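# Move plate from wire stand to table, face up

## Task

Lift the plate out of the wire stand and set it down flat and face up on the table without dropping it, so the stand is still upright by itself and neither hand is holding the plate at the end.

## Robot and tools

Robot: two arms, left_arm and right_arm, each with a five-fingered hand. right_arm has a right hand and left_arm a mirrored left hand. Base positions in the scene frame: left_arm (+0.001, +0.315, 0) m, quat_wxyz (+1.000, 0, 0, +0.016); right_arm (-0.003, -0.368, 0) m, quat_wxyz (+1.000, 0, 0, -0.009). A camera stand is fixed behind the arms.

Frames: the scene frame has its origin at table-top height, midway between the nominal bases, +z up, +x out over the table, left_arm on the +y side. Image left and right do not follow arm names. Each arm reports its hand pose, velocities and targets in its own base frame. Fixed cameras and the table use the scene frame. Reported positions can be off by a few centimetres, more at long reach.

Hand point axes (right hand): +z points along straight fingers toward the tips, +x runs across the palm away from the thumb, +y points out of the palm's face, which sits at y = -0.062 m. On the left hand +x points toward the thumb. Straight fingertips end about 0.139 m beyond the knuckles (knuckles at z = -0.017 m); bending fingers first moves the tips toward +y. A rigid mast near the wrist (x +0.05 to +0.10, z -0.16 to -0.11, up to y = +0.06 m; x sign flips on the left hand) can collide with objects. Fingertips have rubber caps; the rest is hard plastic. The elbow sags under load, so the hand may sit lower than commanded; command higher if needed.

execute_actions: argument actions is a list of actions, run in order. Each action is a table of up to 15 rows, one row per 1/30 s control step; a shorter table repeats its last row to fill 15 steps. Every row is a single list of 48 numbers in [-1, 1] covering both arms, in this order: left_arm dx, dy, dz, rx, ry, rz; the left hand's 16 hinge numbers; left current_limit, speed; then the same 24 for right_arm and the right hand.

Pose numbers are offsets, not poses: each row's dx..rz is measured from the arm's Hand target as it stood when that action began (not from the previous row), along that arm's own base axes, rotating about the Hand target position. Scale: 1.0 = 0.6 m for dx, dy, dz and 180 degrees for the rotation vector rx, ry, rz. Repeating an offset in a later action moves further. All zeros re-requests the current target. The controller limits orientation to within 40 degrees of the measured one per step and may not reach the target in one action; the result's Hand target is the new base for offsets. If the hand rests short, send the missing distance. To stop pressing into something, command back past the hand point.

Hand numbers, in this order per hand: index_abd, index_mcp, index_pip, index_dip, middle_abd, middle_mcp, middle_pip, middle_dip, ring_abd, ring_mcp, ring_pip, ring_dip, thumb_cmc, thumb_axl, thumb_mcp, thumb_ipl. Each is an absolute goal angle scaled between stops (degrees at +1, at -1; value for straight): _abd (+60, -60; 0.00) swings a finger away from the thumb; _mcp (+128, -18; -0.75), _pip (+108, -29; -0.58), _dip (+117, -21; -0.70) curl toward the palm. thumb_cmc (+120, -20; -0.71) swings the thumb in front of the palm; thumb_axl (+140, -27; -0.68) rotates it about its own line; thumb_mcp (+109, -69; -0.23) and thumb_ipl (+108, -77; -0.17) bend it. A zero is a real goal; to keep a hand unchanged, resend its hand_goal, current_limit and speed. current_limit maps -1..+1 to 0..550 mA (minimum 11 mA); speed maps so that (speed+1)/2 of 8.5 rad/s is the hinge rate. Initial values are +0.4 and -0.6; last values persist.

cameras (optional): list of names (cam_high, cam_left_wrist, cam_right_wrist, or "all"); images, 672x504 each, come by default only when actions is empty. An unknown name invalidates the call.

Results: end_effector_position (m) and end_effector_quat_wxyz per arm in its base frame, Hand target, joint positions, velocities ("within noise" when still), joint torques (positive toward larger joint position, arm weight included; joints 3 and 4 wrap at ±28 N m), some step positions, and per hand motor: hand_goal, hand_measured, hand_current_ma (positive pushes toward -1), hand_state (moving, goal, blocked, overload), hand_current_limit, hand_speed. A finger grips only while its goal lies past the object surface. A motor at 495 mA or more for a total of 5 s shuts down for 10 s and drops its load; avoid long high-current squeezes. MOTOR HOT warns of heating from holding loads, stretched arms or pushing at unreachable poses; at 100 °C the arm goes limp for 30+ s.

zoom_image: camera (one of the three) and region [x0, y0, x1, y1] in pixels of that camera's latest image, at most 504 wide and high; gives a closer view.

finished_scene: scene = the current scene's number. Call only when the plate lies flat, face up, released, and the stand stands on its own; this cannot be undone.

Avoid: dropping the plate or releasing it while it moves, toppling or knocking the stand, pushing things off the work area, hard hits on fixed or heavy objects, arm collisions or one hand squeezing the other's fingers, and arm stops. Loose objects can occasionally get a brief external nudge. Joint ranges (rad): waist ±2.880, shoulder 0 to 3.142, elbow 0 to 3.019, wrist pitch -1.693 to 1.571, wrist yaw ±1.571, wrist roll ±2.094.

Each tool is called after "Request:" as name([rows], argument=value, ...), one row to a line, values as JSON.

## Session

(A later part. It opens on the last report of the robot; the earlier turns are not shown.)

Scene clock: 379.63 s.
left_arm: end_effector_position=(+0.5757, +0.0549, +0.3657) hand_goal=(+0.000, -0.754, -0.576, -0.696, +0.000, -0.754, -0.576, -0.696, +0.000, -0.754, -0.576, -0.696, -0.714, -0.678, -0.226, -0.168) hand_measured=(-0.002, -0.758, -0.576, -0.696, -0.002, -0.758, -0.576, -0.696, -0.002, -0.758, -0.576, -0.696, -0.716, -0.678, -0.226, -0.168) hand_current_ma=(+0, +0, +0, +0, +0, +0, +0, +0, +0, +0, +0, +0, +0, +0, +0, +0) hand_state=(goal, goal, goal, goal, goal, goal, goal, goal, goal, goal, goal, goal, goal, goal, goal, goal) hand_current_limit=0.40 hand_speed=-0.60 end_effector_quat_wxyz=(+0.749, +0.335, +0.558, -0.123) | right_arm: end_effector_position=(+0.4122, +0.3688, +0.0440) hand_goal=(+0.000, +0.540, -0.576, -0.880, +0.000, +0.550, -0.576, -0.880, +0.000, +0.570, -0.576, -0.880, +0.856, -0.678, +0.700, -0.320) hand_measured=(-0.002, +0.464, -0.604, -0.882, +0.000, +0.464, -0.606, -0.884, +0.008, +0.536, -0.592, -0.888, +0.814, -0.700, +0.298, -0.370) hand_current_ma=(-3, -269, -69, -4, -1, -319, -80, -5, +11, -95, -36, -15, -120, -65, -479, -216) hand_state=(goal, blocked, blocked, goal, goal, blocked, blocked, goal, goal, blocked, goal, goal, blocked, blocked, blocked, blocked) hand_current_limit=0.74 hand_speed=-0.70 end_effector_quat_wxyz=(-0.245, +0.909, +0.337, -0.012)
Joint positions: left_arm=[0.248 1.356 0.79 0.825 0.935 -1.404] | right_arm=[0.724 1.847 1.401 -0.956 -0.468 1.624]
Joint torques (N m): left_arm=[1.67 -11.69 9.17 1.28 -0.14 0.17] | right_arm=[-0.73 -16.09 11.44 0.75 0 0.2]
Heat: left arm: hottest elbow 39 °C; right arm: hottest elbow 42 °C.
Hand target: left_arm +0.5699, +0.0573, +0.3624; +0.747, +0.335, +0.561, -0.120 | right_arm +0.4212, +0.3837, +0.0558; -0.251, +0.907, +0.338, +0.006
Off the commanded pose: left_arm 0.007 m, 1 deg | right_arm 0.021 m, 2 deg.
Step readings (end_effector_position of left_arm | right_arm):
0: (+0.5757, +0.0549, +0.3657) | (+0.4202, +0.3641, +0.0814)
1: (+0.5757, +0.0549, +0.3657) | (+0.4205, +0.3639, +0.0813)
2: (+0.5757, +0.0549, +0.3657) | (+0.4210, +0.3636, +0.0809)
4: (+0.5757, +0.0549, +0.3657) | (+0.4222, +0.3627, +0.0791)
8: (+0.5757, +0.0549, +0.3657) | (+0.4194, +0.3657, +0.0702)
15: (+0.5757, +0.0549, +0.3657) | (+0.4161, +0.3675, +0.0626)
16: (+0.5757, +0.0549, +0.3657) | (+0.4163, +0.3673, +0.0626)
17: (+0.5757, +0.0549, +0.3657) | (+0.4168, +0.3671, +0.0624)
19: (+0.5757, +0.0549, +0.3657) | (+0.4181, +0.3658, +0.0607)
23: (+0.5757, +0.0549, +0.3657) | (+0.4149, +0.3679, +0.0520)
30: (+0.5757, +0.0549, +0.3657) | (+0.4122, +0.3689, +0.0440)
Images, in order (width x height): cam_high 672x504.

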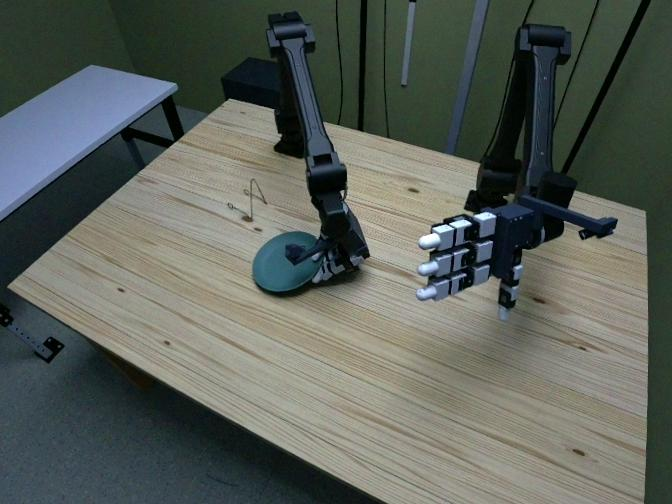

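Request:
execute_actions([
  [[0,0,0,0,0,0,0,-0.754,-0.576,-0.696,0,-0.754,-0.576,-0.696,0,-0.754,-0.576,-0.696,-0.714,-0.678,-0.226,-0.168,0.4,-0.6,-0.001,0.0025,-0.015,-0.0259,-0.0101,0,0,0.54,-0.576,-0.88,0,0.55,-0.576,-0.88,0,0.57,-0.576,-0.88,0.857,-0.678,0.7,-0.32,0.74,-0.7]],
], cameras=["cam_high"])

Request:
zoom_image(camera="cam_high", region=[240, 200, 380, 310])

Scene clock: 396.57 s.
left_arm: end_effector_position=(+0.5757, +0.0549, +0.3657) hand_goal=(+0.000, -0.754, -0.576, -0.696, +0.000, -0.754, -0.576, -0.696, +0.000, -0.754, -0.576, -0.696, -0.714, -0.678, -0.226, -0.168) hand_measured=(-0.002, -0.758, -0.576, -0.696, -0.002, -0.758, -0.576, -0.696, -0.002, -0.758, -0.576, -0.696, -0.716, -0.678, -0.226, -0.168) hand_current_ma=(+0, +0, +0, +0, +0, +0, +0, +0, +0, +0, +0, +0, +0, +0, +0, +0) hand_state=(goal, goal, goal, goal, goal, goal, goal, goal, goal, goal, goal, goal, goal, goal, goal, goal) hand_current_limit=0.40 hand_speed=-0.60 end_effector_quat_wxyz=(+0.749, +0.335, +0.558, -0.123) | right_arm: end_effector_position=(+0.4098, +0.3681, +0.0352) hand_goal=(+0.000, +0.540, -0.576, -0.880, +0.000, +0.550, -0.576, -0.880, +0.000, +0.570, -0.576, -0.880, +0.856, -0.678, +0.700, -0.320) hand_measured=(+0.002, +0.466, -0.596, -0.876, +0.000, +0.464, -0.606, -0.886, +0.010, +0.534, -0.594, -0.888, +0.814, -0.700, +0.296, -0.370) hand_current_ma=(+2, -260, -47, +6, +0, -317, -80, -10, +14, -105, -38, -15, -120, -65, -479, -216) hand_state=(goal, blocked, blocked, goal, goal, blocked, blocked, goal, goal, blocked, goal, goal, blocked, blocked, blocked, blocked) hand_current_limit=0.74 hand_speed=-0.70 end_effector_quat_wxyz=(-0.204, +0.917, +0.343, -0.008)
Joint positions: left_arm=[0.248 1.356 0.79 0.825 0.935 -1.404] | right_arm=[0.755 1.865 1.403 -0.956 -0.383 1.64]
Joint torques (N m): left_arm=[1.61 -11.93 9.26 1.42 -0.13 0.15] | right_arm=[-1.32 -15.74 12.83 0.2 0.16 0.21]
Heat: left arm: hottest elbow 39 °C; right arm: hottest elbow 42 °C.
Hand target: left_arm +0.5699, +0.0573, +0.3624; +0.747, +0.335, +0.561, -0.120 | right_arm +0.4205, +0.3852, +0.0470; -0.209, +0.916, +0.342, +0.007
Off the commanded pose: left_arm 0.007 m, 1 deg | right_arm 0.023 m, 2 deg.
Step readings (end_effector_position of left_arm | right_arm):
0: (+0.5757, +0.0549, +0.3657) | (+0.4122, +0.3688, +0.0440)
1: (+0.5757, +0.0549, +0.3657) | (+0.4123, +0.3687, +0.0440)
2: (+0.5757, +0.0549, +0.3657) | (+0.4125, +0.3682, +0.0440)
4: (+0.5757, +0.0549, +0.3657) | (+0.4136, +0.3663, +0.0434)
8: (+0.5757, +0.0549, +0.3657) | (+0.4108, +0.3670, +0.0366)
15: (+0.5757, +0.0549, +0.3657) | (+0.4098, +0.3681, +0.0352)
Images, in order (width x height): cam_high 672x504.

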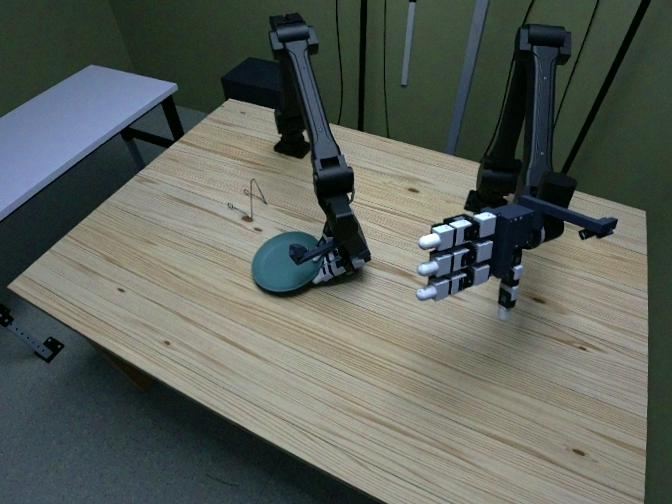

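Scaled by 3.600 from the camera's 672x504 image, which has a finer 960x720 frame.

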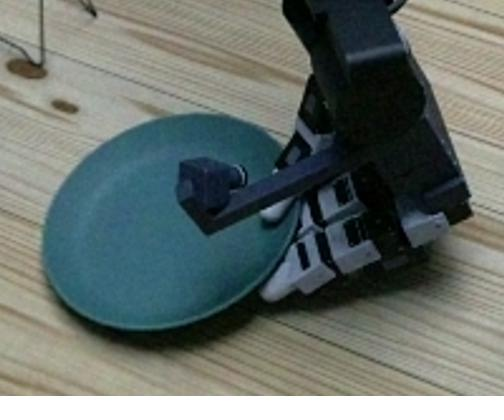

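Request:
execute_actions([
  [[0,0,0,0,0,0,0,-0.754,-0.576,-0.696,0,-0.754,-0.576,-0.696,0,-0.754,-0.576,-0.696,-0.714,-0.678,-0.226,-0.168,0.4,-0.6,0,0,-0.005,-0.0259,-0.0101,0,0,0.54,-0.576,-0.88,0,0.55,-0.576,-0.88,0,0.57,-0.576,-0.88,0.857,-0.678,0.7,-0.32,0.74,-0.7]],
], cameras=["cam_high", "cam_right_wrist"])

Request:
zoom_image(camera="cam_high", region=[240, 210, 380, 310])

Scene clock: 405.37 s.
left_arm: end_effector_position=(+0.5757, +0.0549, +0.3657) hand_goal=(+0.000, -0.754, -0.576, -0.696, +0.000, -0.754, -0.576, -0.696, +0.000, -0.754, -0.576, -0.696, -0.714, -0.678, -0.226, -0.168) hand_measured=(-0.002, -0.758, -0.576, -0.696, -0.002, -0.758, -0.576, -0.696, -0.002, -0.758, -0.576, -0.696, -0.716, -0.678, -0.226, -0.168) hand_current_ma=(+0, +0, +0, +0, +0, +0, +0, +0, +0, +0, +0, +0, +0, +0, +0, +0) hand_state=(goal, goal, goal, goal, goal, goal, goal, goal, goal, goal, goal, goal, goal, goal, goal, goal) hand_current_limit=0.40 hand_speed=-0.60 end_effector_quat_wxyz=(+0.749, +0.335, +0.558, -0.123) | right_arm: end_effector_position=(+0.4113, +0.3677, +0.0317) hand_goal=(+0.000, +0.540, -0.576, -0.880, +0.000, +0.550, -0.576, -0.880, +0.000, +0.570, -0.576, -0.880, +0.856, -0.678, +0.700, -0.320) hand_measured=(+0.002, +0.464, -0.602, -0.882, +0.002, +0.464, -0.610, -0.894, +0.008, +0.534, -0.594, -0.888, +0.814, -0.702, +0.288, -0.370) hand_current_ma=(+2, -271, -65, -2, +1, -317, -92, -29, +13, -103, -39, -14, -120, -72, -479, -216) hand_state=(goal, blocked, blocked, goal, goal, blocked, blocked, goal, goal, blocked, goal, goal, blocked, blocked, blocked, blocked) hand_current_limit=0.74 hand_speed=-0.70 end_effector_quat_wxyz=(-0.164, +0.925, +0.344, -0.005)
Joint positions: left_arm=[0.248 1.356 0.79 0.825 0.935 -1.404] | right_arm=[0.779 1.89 1.425 -0.976 -0.303 1.659]
Joint torques (N m): left_arm=[1.49 -11.75 9.2 1.32 -0.16 0.16] | right_arm=[-0.62 -16.09 13.11 -0.12 0.39 0.17]
Heat: left arm: hottest elbow 39 °C; right arm: hottest elbow 42 °C.
Hand target: left_arm +0.5699, +0.0573, +0.3624; +0.747, +0.335, +0.561, -0.120 | right_arm +0.4205, +0.3851, +0.0439; -0.166, +0.924, +0.345, +0.007
Off the commanded pose: left_arm 0.007 m, 1 deg | right_arm 0.023 m, 1 deg.
Step readings (end_effector_position of left_arm | right_arm):
0: (+0.5757, +0.0549, +0.3657) | (+0.4098, +0.3681, +0.0352)
1: (+0.5757, +0.0549, +0.3657) | (+0.4100, +0.3678, +0.0352)
2: (+0.5757, +0.0549, +0.3657) | (+0.4108, +0.3674, +0.0354)
4: (+0.5757, +0.0549, +0.3657) | (+0.4125, +0.3662, +0.0347)
8: (+0.5757, +0.0549, +0.3657) | (+0.4115, +0.3677, +0.0321)
15: (+0.5757, +0.0549, +0.3657) | (+0.4112, +0.3677, +0.0317)
Images, in order (width x height): cam_high 672x504, cam_right_wrist 672x504.

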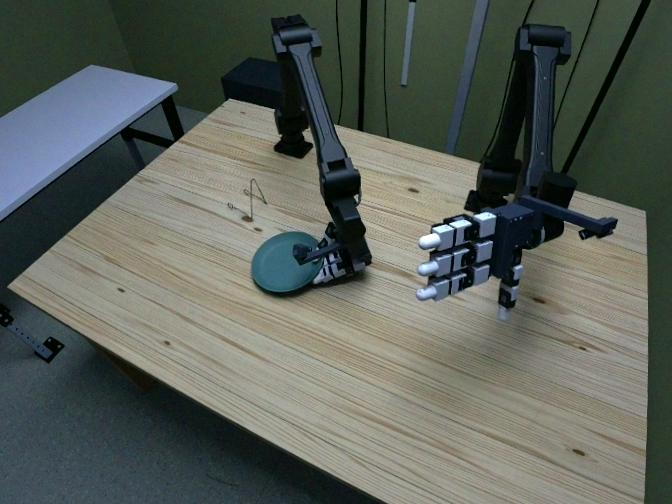

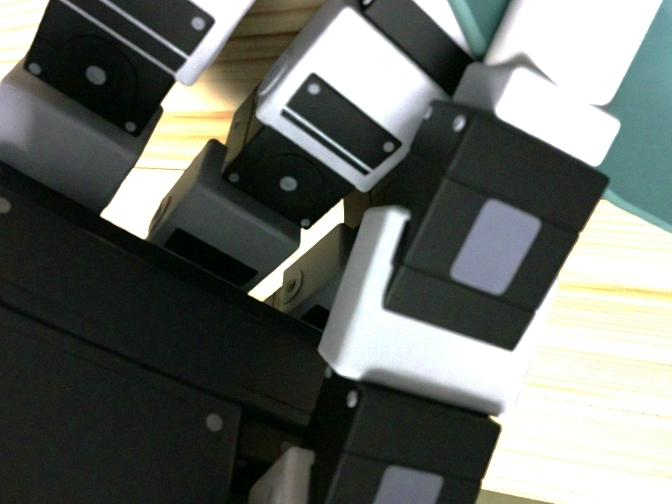

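Scaled by 3.600 from the camera's 672x504 image, which has a finer 960x720 frame.

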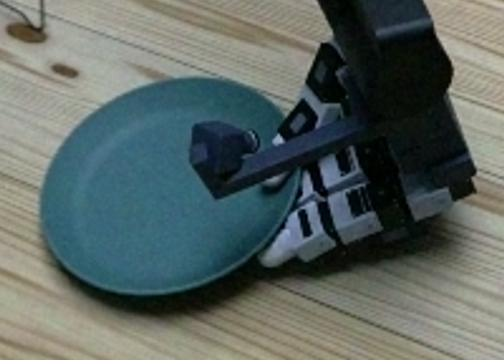

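Request:
execute_actions([
  [[0,0,0,0,0,0,0,-0.754,-0.576,-0.696,0,-0.754,-0.576,-0.696,0,-0.754,-0.576,-0.696,-0.714,-0.678,-0.226,-0.168,0.4,-0.6,-0.003,-0.012,0,0,0,0,0,0.54,-0.576,-0.88,0,0.55,-0.576,-0.88,0,0.57,-0.576,-0.88,0.857,-0.678,0.7,-0.32,0.74,-0.7]],
  [[0,0,0,0,0,0,0,-0.754,-0.576,-0.696,0,-0.754,-0.576,-0.696,0,-0.754,-0.576,-0.696,-0.714,-0.678,-0.226,-0.168,0.4,-0.6,-0.003,-0.006,0,0,0,0,0,0.48,-0.576,-0.88,0,0.485,-0.576,-0.88,0,0.545,-0.576,-0.88,0.85,-0.678,0.5,-0.34,0.74,-0.85]],
  [[0,0,0,0,0,0,0,-0.754,-0.576,-0.696,0,-0.754,-0.576,-0.696,0,-0.754,-0.576,-0.696,-0.714,-0.678,-0.226,-0.168,0.4,-0.6,0,0,0,0,0,0,0,0.45,-0.576,-0.88,0,0.455,-0.576,-0.88,0,0.52,-0.576,-0.88,0.835,-0.678,0.42,-0.36,0.74,-0.85]],
], cameras=["cam_high"])

Request:
zoom_image(camera="cam_high", region=[240, 210, 380, 310])

Scene clock: 413.23 s.
left_arm: end_effector_position=(+0.5757, +0.0549, +0.3657) hand_goal=(+0.000, -0.754, -0.576, -0.696, +0.000, -0.754, -0.576, -0.696, +0.000, -0.754, -0.576, -0.696, -0.714, -0.678, -0.226, -0.168) hand_measured=(-0.002, -0.758, -0.576, -0.696, -0.002, -0.758, -0.576, -0.696, -0.002, -0.758, -0.576, -0.696, -0.716, -0.678, -0.226, -0.168) hand_current_ma=(+0, +0, +0, +0, +0, +0, +0, +0, +0, +0, +0, +0, +0, +0, +0, +0) hand_state=(goal, goal, goal, goal, goal, goal, goal, goal, goal, goal, goal, goal, goal, goal, goal, goal) hand_current_limit=0.40 hand_speed=-0.60 end_effector_quat_wxyz=(+0.749, +0.335, +0.558, -0.123) | right_arm: end_effector_position=(+0.4115, +0.3674, +0.0318) hand_goal=(+0.000, +0.450, -0.576, -0.880, +0.000, +0.454, -0.576, -0.880, +0.000, +0.520, -0.576, -0.880, +0.834, -0.678, +0.420, -0.360) hand_measured=(+0.002, +0.442, -0.580, -0.880, +0.000, +0.438, -0.596, -0.890, +0.008, +0.508, -0.590, -0.886, +0.812, -0.698, +0.292, -0.376) hand_current_ma=(+1, -14, -4, +1, +1, -40, -47, -19, +13, -28, -31, -12, -52, -62, -479, -51) hand_state=(goal, goal, goal, goal, goal, goal, blocked, goal, goal, goal, goal, goal, blocked, blocked, blocked, goal) hand_current_limit=0.74 hand_speed=-0.85 end_effector_quat_wxyz=(-0.163, +0.925, +0.344, -0.005)
Joint positions: left_arm=[0.248 1.356 0.79 0.825 0.935 -1.404] | right_arm=[0.779 1.89 1.425 -0.976 -0.301 1.659]
Joint torques (N m): left_arm=[1.61 -11.81 9.22 1.35 -0.15 0.16] | right_arm=[-1.55 -17.85 10.24 0.14 0.26 0.05]
Heat: left arm: hottest elbow 39 °C; right arm: hottest elbow 42 °C.
Hand target: left_arm +0.5699, +0.0573, +0.3624; +0.747, +0.335, +0.561, -0.120 | right_arm +0.4168, +0.3744, +0.0438; -0.166, +0.924, +0.345, +0.007
Off the commanded pose: left_arm 0.007 m, 1 deg | right_arm 0.015 m, 1 deg.
Step readings (end_effector_position of left_arm | right_arm):
0: (+0.5757, +0.0549, +0.3657) | (+0.4113, +0.3677, +0.0317)
1: (+0.5757, +0.0549, +0.3657) | (+0.4113, +0.3677, +0.0317)
2: (+0.5757, +0.0549, +0.3657) | (+0.4113, +0.3677, +0.0317)
4: (+0.5757, +0.0549, +0.3657) | (+0.4113, +0.3677, +0.0317)
8: (+0.5757, +0.0549, +0.3657) | (+0.4113, +0.3677, +0.0317)
15: (+0.5757, +0.0549, +0.3657) | (+0.4113, +0.3677, +0.0317)
16: (+0.5757, +0.0549, +0.3657) | (+0.4113, +0.3677, +0.0317)
17: (+0.5757, +0.0549, +0.3657) | (+0.4113, +0.3677, +0.0317)
19: (+0.5757, +0.0549, +0.3657) | (+0.4113, +0.3676, +0.0317)
23: (+0.5757, +0.0549, +0.3657) | (+0.4114, +0.3675, +0.0318)
30: (+0.5757, +0.0549, +0.3657) | (+0.4114, +0.3675, +0.0318)
31: (+0.5757, +0.0549, +0.3657) | (+0.4114, +0.3675, +0.0318)
32: (+0.5757, +0.0549, +0.3657) | (+0.4115, +0.3675, +0.0318)
34: (+0.5757, +0.0549, +0.3657) | (+0.4115, +0.3674, +0.0318)
38: (+0.5757, +0.0549, +0.3657) | (+0.4115, +0.3674, +0.0318)
45: (+0.5757, +0.0549, +0.3657) | (+0.4115, +0.3674, +0.0318)
Images, in order (width x height): cam_high 672x504.

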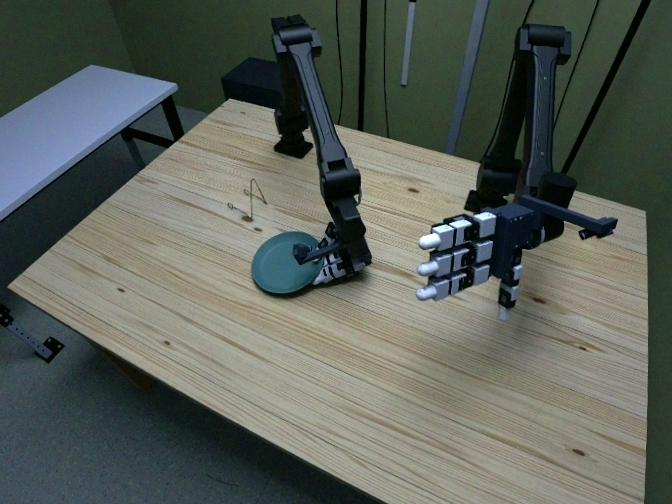

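Scaled by 3.600 from the camera's 672x504 image, which has a finer 960x720 frame.

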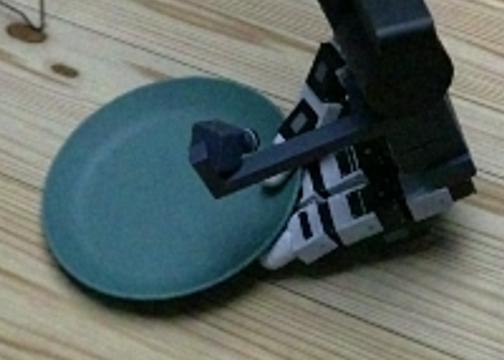

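Request:
execute_actions([
  [[0,0,0,0,0,0,0,-0.754,-0.576,-0.696,0,-0.754,-0.576,-0.696,0,-0.754,-0.576,-0.696,-0.714,-0.678,-0.226,-0.168,0.4,-0.6,0,0,0,0,0,0,0,0.42,-0.576,-0.88,0,0.42,-0.576,-0.88,0,0.49,-0.576,-0.88,0.82,-0.678,0.34,-0.38,0.7,-0.85]],
  [[0,0,0,0,0,0,0,-0.754,-0.576,-0.696,0,-0.754,-0.576,-0.696,0,-0.754,-0.576,-0.696,-0.714,-0.678,-0.226,-0.168,0.4,-0.6,0,0,0,0,0,0,0,0.405,-0.576,-0.88,0,0.405,-0.576,-0.88,0,0.475,-0.576,-0.88,0.8,-0.678,0.24,-0.38,0.6,-0.88]],
], cameras=["cam_high"])

Request:
zoom_image(camera="cam_high", region=[240, 210, 380, 310])

Scene clock: 418.23 s.
left_arm: end_effector_position=(+0.5757, +0.0549, +0.3657) hand_goal=(+0.000, -0.754, -0.576, -0.696, +0.000, -0.754, -0.576, -0.696, +0.000, -0.754, -0.576, -0.696, -0.714, -0.678, -0.226, -0.168) hand_measured=(-0.002, -0.758, -0.576, -0.696, -0.002, -0.758, -0.576, -0.696, -0.002, -0.758, -0.576, -0.696, -0.716, -0.678, -0.226, -0.168) hand_current_ma=(+0, +0, +0, +0, +0, +0, +0, +0, +0, +0, +0, +0, +0, +0, +0, +0) hand_state=(goal, goal, goal, goal, goal, goal, goal, goal, goal, goal, goal, goal, goal, goal, goal, goal) hand_current_limit=0.40 hand_speed=-0.60 end_effector_quat_wxyz=(+0.749, +0.335, +0.558, -0.123) | right_arm: end_effector_position=(+0.4121, +0.3670, +0.0329) hand_goal=(+0.000, +0.404, -0.576, -0.880, +0.000, +0.404, -0.576, -0.880, +0.000, +0.474, -0.576, -0.880, +0.800, -0.678, +0.240, -0.380) hand_measured=(+0.000, +0.426, -0.570, -0.876, +0.000, +0.410, -0.574, -0.880, +0.002, +0.468, -0.582, -0.884, +0.800, -0.682, +0.248, -0.382) hand_current_ma=(+0, +55, +12, +7, -1, +12, +1, +0, +3, -10, -11, -5, +0, -6, +21, -2) hand_state=(goal, blocked, goal, goal, goal, goal, goal, goal, goal, goal, goal, goal, goal, goal, goal, goal) hand_current_limit=0.60 hand_speed=-0.88 end_effector_quat_wxyz=(-0.162, +0.925, +0.343, -0.003)
Joint positions: left_arm=[0.248 1.356 0.79 0.825 0.935 -1.404] | right_arm=[0.779 1.888 1.425 -0.976 -0.297 1.659]
Joint torques (N m): left_arm=[1.61 -12.04 9.16 1.35 -0.12 0.15] | right_arm=[-1.32 -17.08 10.28 0.03 0.16 0.06]
Heat: left arm: hottest elbow 39 °C; right arm: hottest elbow 42 °C.
Hand target: left_arm +0.5699, +0.0573, +0.3624; +0.747, +0.335, +0.561, -0.120 | right_arm +0.4169, +0.3743, +0.0438; -0.166, +0.924, +0.345, +0.007
Off the commanded pose: left_arm 0.007 m, 1 deg | right_arm 0.014 m, 1 deg.
Step readings (end_effector_position of left_arm | right_arm):
0: (+0.5757, +0.0549, +0.3657) | (+0.4115, +0.3674, +0.0318)
1: (+0.5757, +0.0549, +0.3657) | (+0.4116, +0.3673, +0.0318)
2: (+0.5757, +0.0549, +0.3657) | (+0.4116, +0.3673, +0.0320)
4: (+0.5757, +0.0549, +0.3657) | (+0.4119, +0.3672, +0.0325)
8: (+0.5757, +0.0549, +0.3657) | (+0.4119, +0.3671, +0.0327)
15: (+0.5757, +0.0549, +0.3657) | (+0.4119, +0.3671, +0.0327)
16: (+0.5757, +0.0549, +0.3657) | (+0.4119, +0.3671, +0.0327)
17: (+0.5757, +0.0549, +0.3657) | (+0.4119, +0.3671, +0.0327)
19: (+0.5757, +0.0549, +0.3657) | (+0.4120, +0.3670, +0.0329)
23: (+0.5757, +0.0549, +0.3657) | (+0.4121, +0.3670, +0.0329)
30: (+0.5757, +0.0549, +0.3657) | (+0.4121, +0.3670, +0.0329)
Images, in order (width x height): cam_high 672x504.

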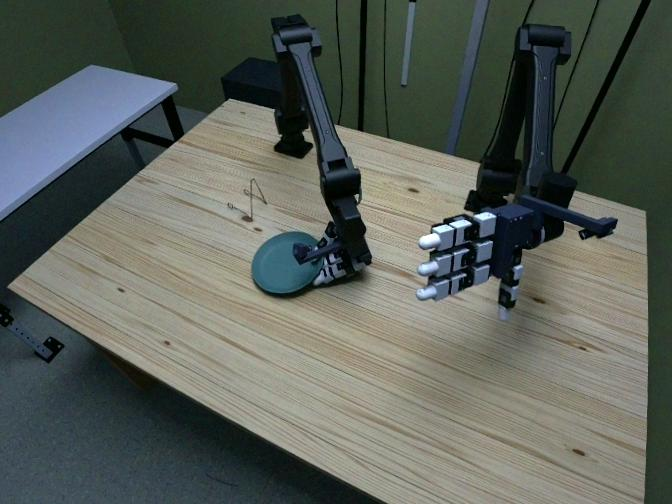

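Scaled by 3.600 from the camera's 672x504 image, which has a finer 960x720 frame.

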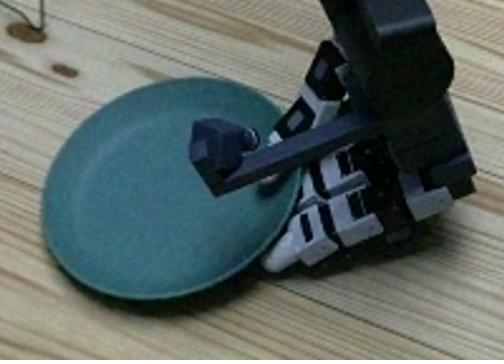

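Request:
execute_actions([
  [[0,0,0,0,0,0,0,-0.754,-0.576,-0.696,0,-0.754,-0.576,-0.696,0,-0.754,-0.576,-0.696,-0.714,-0.678,-0.226,-0.168,0.4,-0.6,0,0,0,0,0,0,0,0.405,-0.576,-0.87,0,0.395,-0.576,-0.87,0,0.455,-0.576,-0.87,0.76,-0.678,0.05,-0.36,0.5,-0.85]],
  [[0,0,0,0,0,0,0,-0.754,-0.576,-0.696,0,-0.754,-0.576,-0.696,0,-0.754,-0.576,-0.696,-0.714,-0.678,-0.226,-0.168,0.4,-0.6,0,0,0,0,0,0,0,0.405,-0.576,-0.86,0,0.385,-0.576,-0.86,0,0.44,-0.576,-0.86,0.72,-0.678,-0.25,-0.32,0.5,-0.8]],
], cameras=["cam_high"])

Request:
zoom_image(camera="cam_high", region=[240, 210, 380, 310])

Scene clock: 424.67 s.
left_arm: end_effector_position=(+0.5757, +0.0549, +0.3657) hand_goal=(+0.000, -0.754, -0.576, -0.696, +0.000, -0.754, -0.576, -0.696, +0.000, -0.754, -0.576, -0.696, -0.714, -0.678, -0.226, -0.168) hand_measured=(-0.002, -0.758, -0.576, -0.696, -0.002, -0.758, -0.576, -0.696, -0.002, -0.758, -0.576, -0.696, -0.716, -0.678, -0.226, -0.168) hand_current_ma=(+0, +0, +0, +0, +0, +0, +0, +0, +0, +0, +0, +0, +0, +0, +0, +0) hand_state=(goal, goal, goal, goal, goal, goal, goal, goal, goal, goal, goal, goal, goal, goal, goal, goal) hand_current_limit=0.40 hand_speed=-0.60 end_effector_quat_wxyz=(+0.749, +0.335, +0.558, -0.123) | right_arm: end_effector_position=(+0.4121, +0.3669, +0.0329) hand_goal=(+0.000, +0.404, -0.576, -0.860, +0.000, +0.384, -0.576, -0.860, +0.000, +0.440, -0.576, -0.860, +0.720, -0.678, -0.250, -0.320) hand_measured=(+0.000, +0.420, -0.570, -0.858, -0.002, +0.402, -0.572, -0.858, +0.002, +0.434, -0.582, -0.864, +0.722, -0.680, -0.238, -0.320) hand_current_ma=(+0, +40, +12, +4, -1, +43, +7, +1, +3, -10, -11, -5, +2, -4, +33, -1) hand_state=(goal, goal, goal, goal, goal, goal, goal, goal, goal, goal, goal, goal, goal, goal, goal, goal) hand_current_limit=0.50 hand_speed=-0.80 end_effector_quat_wxyz=(-0.161, +0.925, +0.343, -0.003)
Joint positions: left_arm=[0.248 1.356 0.79 0.825 0.935 -1.404] | right_arm=[0.779 1.888 1.425 -0.976 -0.297 1.659]
Joint torques (N m): left_arm=[1.67 -12.1 9.14 1.37 -0.14 0.14] | right_arm=[-1.38 -16.85 10.22 0.09 0.15 0.05]
Heat: left arm: hottest elbow 39 °C; right arm: hottest elbow 42 °C.
Hand target: left_arm +0.5699, +0.0573, +0.3624; +0.747, +0.335, +0.561, -0.120 | right_arm +0.4169, +0.3743, +0.0438; -0.166, +0.924, +0.345, +0.007
Off the commanded pose: left_arm 0.007 m, 1 deg | right_arm 0.014 m, 1 deg.
Step readings (end_effector_position of left_arm | right_arm):
0: (+0.5757, +0.0549, +0.3657) | (+0.4121, +0.3670, +0.0329)
1: (+0.5757, +0.0549, +0.3657) | (+0.4121, +0.3670, +0.0329)
2: (+0.5757, +0.0549, +0.3657) | (+0.4121, +0.3670, +0.0329)
4: (+0.5757, +0.0549, +0.3657) | (+0.4121, +0.3670, +0.0329)
8: (+0.5757, +0.0549, +0.3657) | (+0.4121, +0.3670, +0.0329)
15: (+0.5757, +0.0549, +0.3657) | (+0.4121, +0.3670, +0.0329)
16: (+0.5757, +0.0549, +0.3657) | (+0.4121, +0.3670, +0.0329)
17: (+0.5757, +0.0549, +0.3657) | (+0.4121, +0.3670, +0.0329)
19: (+0.5757, +0.0549, +0.3657) | (+0.4121, +0.3669, +0.0329)
23: (+0.5757, +0.0549, +0.3657) | (+0.4121, +0.3669, +0.0329)
30: (+0.5757, +0.0549, +0.3657) | (+0.4121, +0.3669, +0.0329)
Images, in order (width x height): cam_high 672x504.

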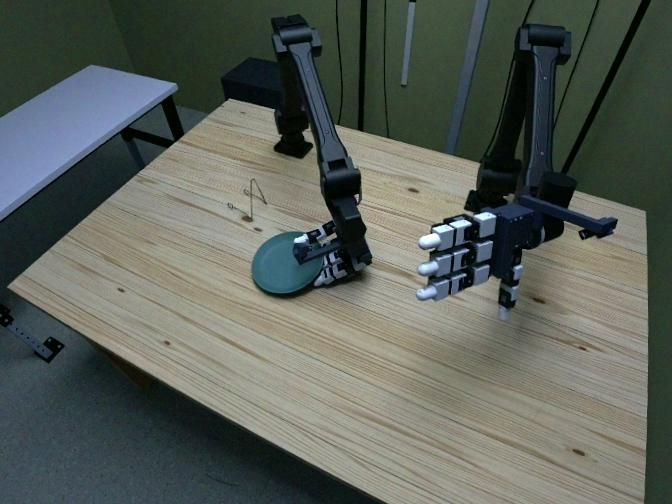

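Scaled by 3.600 from the camera's 672x504 image, which has a finer 960x720 frame.

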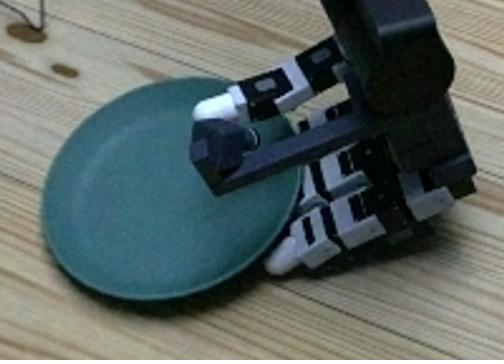

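Request:
execute_actions([
  [[0,0,0,0,0,0,0,-0.754,-0.576,-0.696,0,-0.754,-0.576,-0.696,0,-0.754,-0.576,-0.696,-0.714,-0.678,-0.226,-0.168,0.4,-0.6,-0.0166,0.0187,0,0,0,0,0,0.41,-0.576,-0.86,0,0.395,-0.576,-0.86,0,0.44,-0.576,-0.86,0.70,-0.678,-0.35,-0.30,0.4,-0.8]],
  [[0,0,0,0,0,0,0,-0.754,-0.576,-0.696,0,-0.754,-0.576,-0.696,0,-0.754,-0.576,-0.696,-0.714,-0.678,-0.226,-0.168,0.4,-0.6,-0.0166,0.0187,0,0,0,0,0,0.41,-0.576,-0.86,0,0.395,-0.576,-0.86,0,0.44,-0.576,-0.86,0.70,-0.678,-0.35,-0.30,0.4,-0.8]],
], cameras=["cam_high"])

Request:
zoom_image(camera="cam_high", region=[240, 210, 380, 310])

Scene clock: 432.03 s.
left_arm: end_effector_position=(+0.5757, +0.0549, +0.3657) hand_goal=(+0.000, -0.754, -0.576, -0.696, +0.000, -0.754, -0.576, -0.696, +0.000, -0.754, -0.576, -0.696, -0.714, -0.678, -0.226, -0.168) hand_measured=(-0.002, -0.758, -0.576, -0.696, -0.002, -0.758, -0.576, -0.696, -0.002, -0.758, -0.576, -0.696, -0.716, -0.678, -0.226, -0.168) hand_current_ma=(+0, +0, +0, +0, +0, +0, +0, +0, +0, +0, +0, +0, +0, +0, +0, +0) hand_state=(goal, goal, goal, goal, goal, goal, goal, goal, goal, goal, goal, goal, goal, goal, goal, goal) hand_current_limit=0.40 hand_speed=-0.60 end_effector_quat_wxyz=(+0.749, +0.335, +0.558, -0.123) | right_arm: end_effector_position=(+0.3941, +0.3819, +0.0332) hand_goal=(+0.000, +0.410, -0.576, -0.860, +0.000, +0.394, -0.576, -0.860, +0.000, +0.440, -0.576, -0.860, +0.700, -0.678, -0.350, -0.300) hand_measured=(+0.002, +0.414, -0.570, -0.858, +0.000, +0.398, -0.572, -0.858, +0.002, +0.434, -0.582, -0.864, +0.702, -0.680, -0.338, -0.300) hand_current_ma=(+1, +9, +12, +4, +0, +7, +7, +2, +3, -10, -11, -5, +2, -4, +34, -1) hand_state=(goal, goal, goal, goal, goal, goal, goal, goal, goal, goal, goal, goal, goal, goal, goal, goal) hand_current_limit=0.40 hand_speed=-0.80 end_effector_quat_wxyz=(-0.156, +0.925, +0.347, -0.007)
Joint positions: left_arm=[0.248 1.356 0.79 0.825 0.935 -1.404] | right_arm=[0.824 1.888 1.425 -0.976 -0.285 1.696]
Joint torques (N m): left_arm=[1.49 -11.87 9.22 1.39 -0.12 0.14] | right_arm=[-0.73 -17.26 10.63 0.5 0.01 0.27]
Heat: left arm: hottest elbow 39 °C; right arm: hottest elbow 41 °C.
Hand target: left_arm +0.5699, +0.0573, +0.3624; +0.747, +0.335, +0.561, -0.120 | right_arm +0.3970, +0.3967, +0.0438; -0.166, +0.924, +0.345, +0.007
Off the commanded pose: left_arm 0.007 m, 1 deg | right_arm 0.018 m, 2 deg.
Step readings (end_effector_position of left_arm | right_arm):
0: (+0.5757, +0.0549, +0.3657) | (+0.4121, +0.3669, +0.0329)
1: (+0.5757, +0.0549, +0.3657) | (+0.4121, +0.3669, +0.0329)
2: (+0.5757, +0.0549, +0.3657) | (+0.4118, +0.3672, +0.0329)
4: (+0.5757, +0.0549, +0.3657) | (+0.4110, +0.3678, +0.0330)
8: (+0.5757, +0.0549, +0.3657) | (+0.4093, +0.3693, +0.0331)
15: (+0.5757, +0.0549, +0.3657) | (+0.4069, +0.3714, +0.0331)
16: (+0.5757, +0.0549, +0.3657) | (+0.4069, +0.3713, +0.0331)
17: (+0.5757, +0.0549, +0.3657) | (+0.4067, +0.3715, +0.0331)
19: (+0.5757, +0.0549, +0.3657) | (+0.4051, +0.3726, +0.0332)
23: (+0.5757, +0.0549, +0.3657) | (+0.3989, +0.3779, +0.0332)
30: (+0.5757, +0.0549, +0.3657) | (+0.3942, +0.3820, +0.0332)
Images, in order (width x height): cam_high 672x504.

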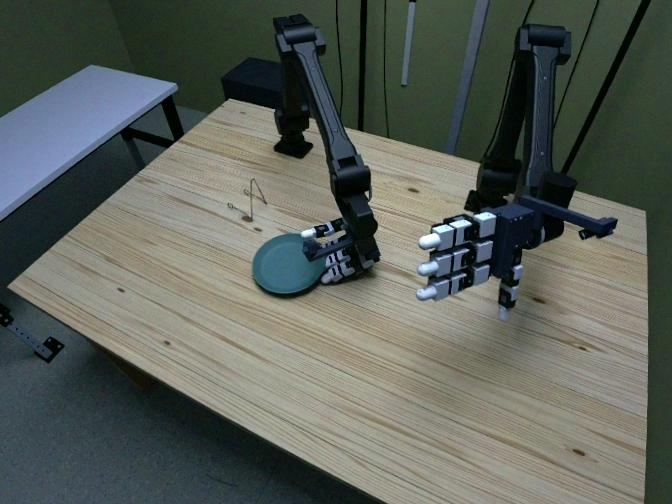

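Scaled by 3.600 from the camera's 672x504 image, which has a finer 960x720 frame.

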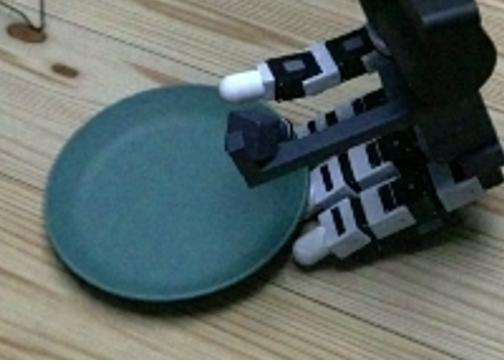

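Request:
execute_actions([
  [[0,0,0,0,0,0,0,-0.754,-0.576,-0.696,0,-0.754,-0.576,-0.696,0,-0.754,-0.576,-0.696,-0.714,-0.678,-0.226,-0.168,0.4,-0.6,-0.02,0.022,0,0,0,0,0,0.41,-0.576,-0.86,0,0.395,-0.576,-0.86,0,0.44,-0.576,-0.86,0.70,-0.678,-0.35,-0.30,0.4,-0.8]],
  [[0,0,0,0,0,0,0,-0.754,-0.576,-0.696,0,-0.754,-0.576,-0.696,0,-0.754,-0.576,-0.696,-0.714,-0.678,-0.226,-0.168,0.4,-0.6,-0.02,0.022,0,0,0,0,0,0.41,-0.576,-0.86,0,0.395,-0.576,-0.86,0,0.44,-0.576,-0.86,0.70,-0.678,-0.35,-0.30,0.4,-0.8]],
  [[0,0,0,0,0,0,0,-0.754,-0.576,-0.696,0,-0.754,-0.576,-0.696,0,-0.754,-0.576,-0.696,-0.714,-0.678,-0.226,-0.168,0.4,-0.6,-0.02,0.022,0.003,0,0,0,0,0.41,-0.576,-0.86,0,0.395,-0.576,-0.86,0,0.44,-0.576,-0.86,0.70,-0.678,-0.35,-0.30,0.4,-0.8]],
], cameras=["cam_high"])

Request:
zoom_image(camera="cam_high", region=[240, 210, 380, 310])

Scene clock: 438.47 s.
left_arm: end_effector_position=(+0.5757, +0.0549, +0.3657) hand_goal=(+0.000, -0.754, -0.576, -0.696, +0.000, -0.754, -0.576, -0.696, +0.000, -0.754, -0.576, -0.696, -0.714, -0.678, -0.226, -0.168) hand_measured=(-0.002, -0.758, -0.576, -0.696, -0.002, -0.758, -0.576, -0.696, -0.002, -0.758, -0.576, -0.696, -0.716, -0.678, -0.226, -0.168) hand_current_ma=(+0, +0, +0, +0, +0, +0, +0, +0, +0, +0, +0, +0, +0, +0, +0, +0) hand_state=(goal, goal, goal, goal, goal, goal, goal, goal, goal, goal, goal, goal, goal, goal, goal, goal) hand_current_limit=0.40 hand_speed=-0.60 end_effector_quat_wxyz=(+0.749, +0.335, +0.558, -0.123) | right_arm: end_effector_position=(+0.3513, +0.4157, +0.0338) hand_goal=(+0.000, +0.410, -0.576, -0.860, +0.000, +0.394, -0.576, -0.860, +0.000, +0.440, -0.576, -0.860, +0.700, -0.678, -0.350, -0.300) hand_measured=(+0.002, +0.408, -0.572, -0.858, +0.002, +0.394, -0.572, -0.858, +0.002, +0.434, -0.582, -0.864, +0.702, -0.680, -0.338, -0.300) hand_current_ma=(+2, -1, +7, +4, +1, +0, +7, +2, +3, -10, -11, -5, +2, -4, +34, -1) hand_state=(goal, goal, goal, goal, goal, goal, goal, goal, goal, goal, goal, goal, goal, goal, goal, goal) hand_current_limit=0.40 hand_speed=-0.80 end_effector_quat_wxyz=(-0.153, +0.926, +0.345, -0.013)
Joint positions: left_arm=[0.248 1.356 0.79 0.825 0.935 -1.404] | right_arm=[0.922 1.888 1.426 -0.964 -0.272 1.799]
Joint torques (N m): left_arm=[1.96 -11.99 9.22 1.42 -0.13 0.13] | right_arm=[-0.79 -16.32 12.38 0.62 0.17 0.18]
Heat: left arm: hottest elbow 39 °C; right arm: hottest elbow 41 °C.
Hand target: left_arm +0.5699, +0.0573, +0.3624; +0.747, +0.335, +0.561, -0.120 | right_arm +0.3608, +0.4364, +0.0455; -0.166, +0.924, +0.345, +0.007
Off the commanded pose: left_arm 0.007 m, 1 deg | right_arm 0.026 m, 3 deg.
Step readings (end_effector_position of left_arm | right_arm):
0: (+0.5757, +0.0549, +0.3657) | (+0.3941, +0.3819, +0.0332)
1: (+0.5757, +0.0549, +0.3657) | (+0.3941, +0.3819, +0.0332)
2: (+0.5757, +0.0549, +0.3657) | (+0.3939, +0.3821, +0.0332)
4: (+0.5757, +0.0549, +0.3657) | (+0.3926, +0.3832, +0.0333)
8: (+0.5757, +0.0549, +0.3657) | (+0.3857, +0.3888, +0.0333)
15: (+0.5757, +0.0549, +0.3657) | (+0.3786, +0.3943, +0.0333)
16: (+0.5757, +0.0549, +0.3657) | (+0.3785, +0.3945, +0.0332)
17: (+0.5757, +0.0549, +0.3657) | (+0.3777, +0.3954, +0.0332)
19: (+0.5757, +0.0549, +0.3657) | (+0.3764, +0.3968, +0.0333)
23: (+0.5757, +0.0549, +0.3657) | (+0.3709, +0.4013, +0.0333)
30: (+0.5757, +0.0549, +0.3657) | (+0.3659, +0.4051, +0.0333)
31: (+0.5757, +0.0549, +0.3657) | (+0.3658, +0.4053, +0.0333)
32: (+0.5757, +0.0549, +0.3657) | (+0.3647, +0.4063, +0.0333)
34: (+0.5757, +0.0549, +0.3657) | (+0.3632, +0.4073, +0.0334)
38: (+0.5757, +0.0549, +0.3657) | (+0.3568, +0.4117, +0.0334)
45: (+0.5757, +0.0549, +0.3657) | (+0.3513, +0.4154, +0.0335)
Images, in order (width x height): cam_high 672x504.

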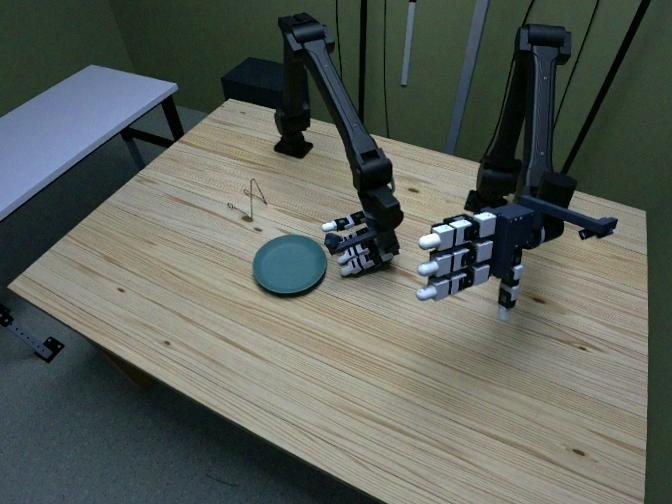

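Scaled by 3.600 from the camera's 672x504 image, which has a finer 960x720 frame.

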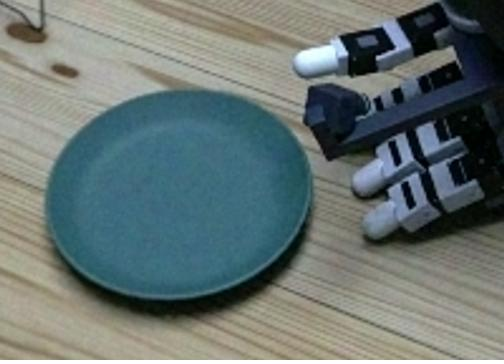

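Request:
execute_actions([
  [[0,0,0,0,0,0,0,-0.754,-0.576,-0.696,0,-0.754,-0.576,-0.696,0,-0.754,-0.576,-0.696,-0.714,-0.678,-0.226,-0.168,0.4,-0.6,-0.015,0.015,0.05,0,0,0,0,0.41,-0.576,-0.86,0,0.395,-0.576,-0.86,0,0.44,-0.576,-0.86,0.70,-0.678,-0.35,-0.30,0.4,-0.8]],
], cameras=["cam_high"])

Request:
zoom_image(camera="cam_high", region=[210, 160, 360, 310])

Scene clock: 443.57 s.
left_arm: end_effector_position=(+0.5757, +0.0549, +0.3657) hand_goal=(+0.000, -0.754, -0.576, -0.696, +0.000, -0.754, -0.576, -0.696, +0.000, -0.754, -0.576, -0.696, -0.714, -0.678, -0.226, -0.168) hand_measured=(-0.002, -0.758, -0.576, -0.696, -0.002, -0.758, -0.576, -0.696, -0.002, -0.758, -0.576, -0.696, -0.716, -0.678, -0.226, -0.168) hand_current_ma=(+0, +0, +0, +0, +0, +0, +0, +0, +0, +0, +0, +0, +0, +0, +0, +0) hand_state=(goal, goal, goal, goal, goal, goal, goal, goal, goal, goal, goal, goal, goal, goal, goal, goal) hand_current_limit=0.40 hand_speed=-0.60 end_effector_quat_wxyz=(+0.749, +0.335, +0.558, -0.123) | right_arm: end_effector_position=(+0.3453, +0.4296, +0.0516) hand_goal=(+0.000, +0.410, -0.576, -0.860, +0.000, +0.394, -0.576, -0.860, +0.000, +0.440, -0.576, -0.860, +0.700, -0.678, -0.350, -0.300) hand_measured=(+0.002, +0.404, -0.576, -0.858, +0.002, +0.388, -0.576, -0.858, +0.002, +0.434, -0.582, -0.864, +0.702, -0.680, -0.338, -0.300) hand_current_ma=(+2, -13, +0, +3, +1, -11, +1, +2, +3, -11, -11, -5, +2, -4, +34, -1) hand_state=(goal, goal, goal, goal, goal, goal, goal, goal, goal, goal, goal, goal, goal, goal, goal, goal) hand_current_limit=0.40 hand_speed=-0.80 end_effector_quat_wxyz=(-0.154, +0.926, +0.345, -0.012)
Joint positions: left_arm=[0.248 1.356 0.79 0.825 0.935 -1.404] | right_arm=[0.945 1.882 1.469 -1.002 -0.27 1.822]
Joint torques (N m): left_arm=[1.49 -11.58 9.2 1.32 -0.16 0.17] | right_arm=[-1.32 -18.2 12.74 -0.31 0.24 0.18]
Heat: left arm: hottest elbow 39 °C; right arm: hottest elbow 41 °C.
Hand target: left_arm +0.5699, +0.0573, +0.3624; +0.747, +0.335, +0.561, -0.120 | right_arm +0.3518, +0.4454, +0.0757; -0.166, +0.924, +0.345, +0.007
Off the commanded pose: left_arm 0.007 m, 1 deg | right_arm 0.029 m, 3 deg.
Step readings (end_effector_position of left_arm | right_arm):
0: (+0.5757, +0.0549, +0.3657) | (+0.3513, +0.4157, +0.0338)
1: (+0.5757, +0.0549, +0.3657) | (+0.3513, +0.4158, +0.0340)
2: (+0.5757, +0.0549, +0.3657) | (+0.3510, +0.4166, +0.0345)
4: (+0.5757, +0.0549, +0.3657) | (+0.3502, +0.4184, +0.0370)
8: (+0.5757, +0.0549, +0.3657) | (+0.3486, +0.4256, +0.0455)
15: (+0.5757, +0.0549, +0.3657) | (+0.3459, +0.4300, +0.0516)
Images, in order (width x height): cam_high 672x504.

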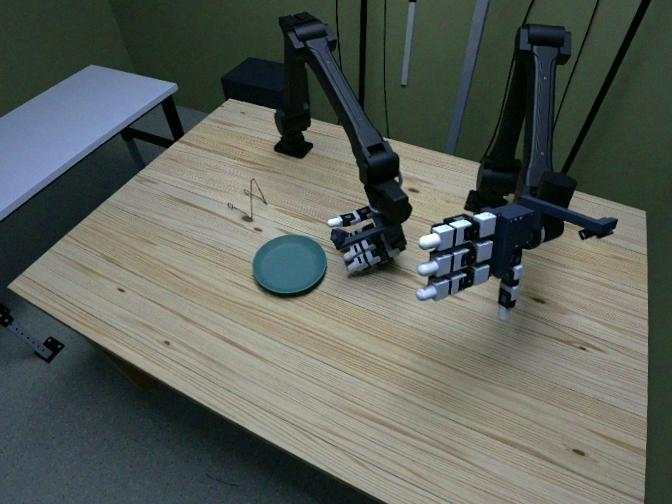

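Scaled by 3.360 from the camera's 672x504 image, which has a finer 960x720 frame.

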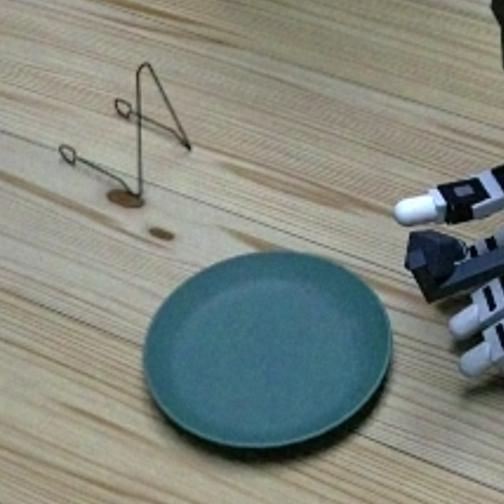

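The plate is flat on the table, face up and clear of the hand. The stand is upright.

Request:
finished_scene(scene=3)

The scene is finished: the task was done.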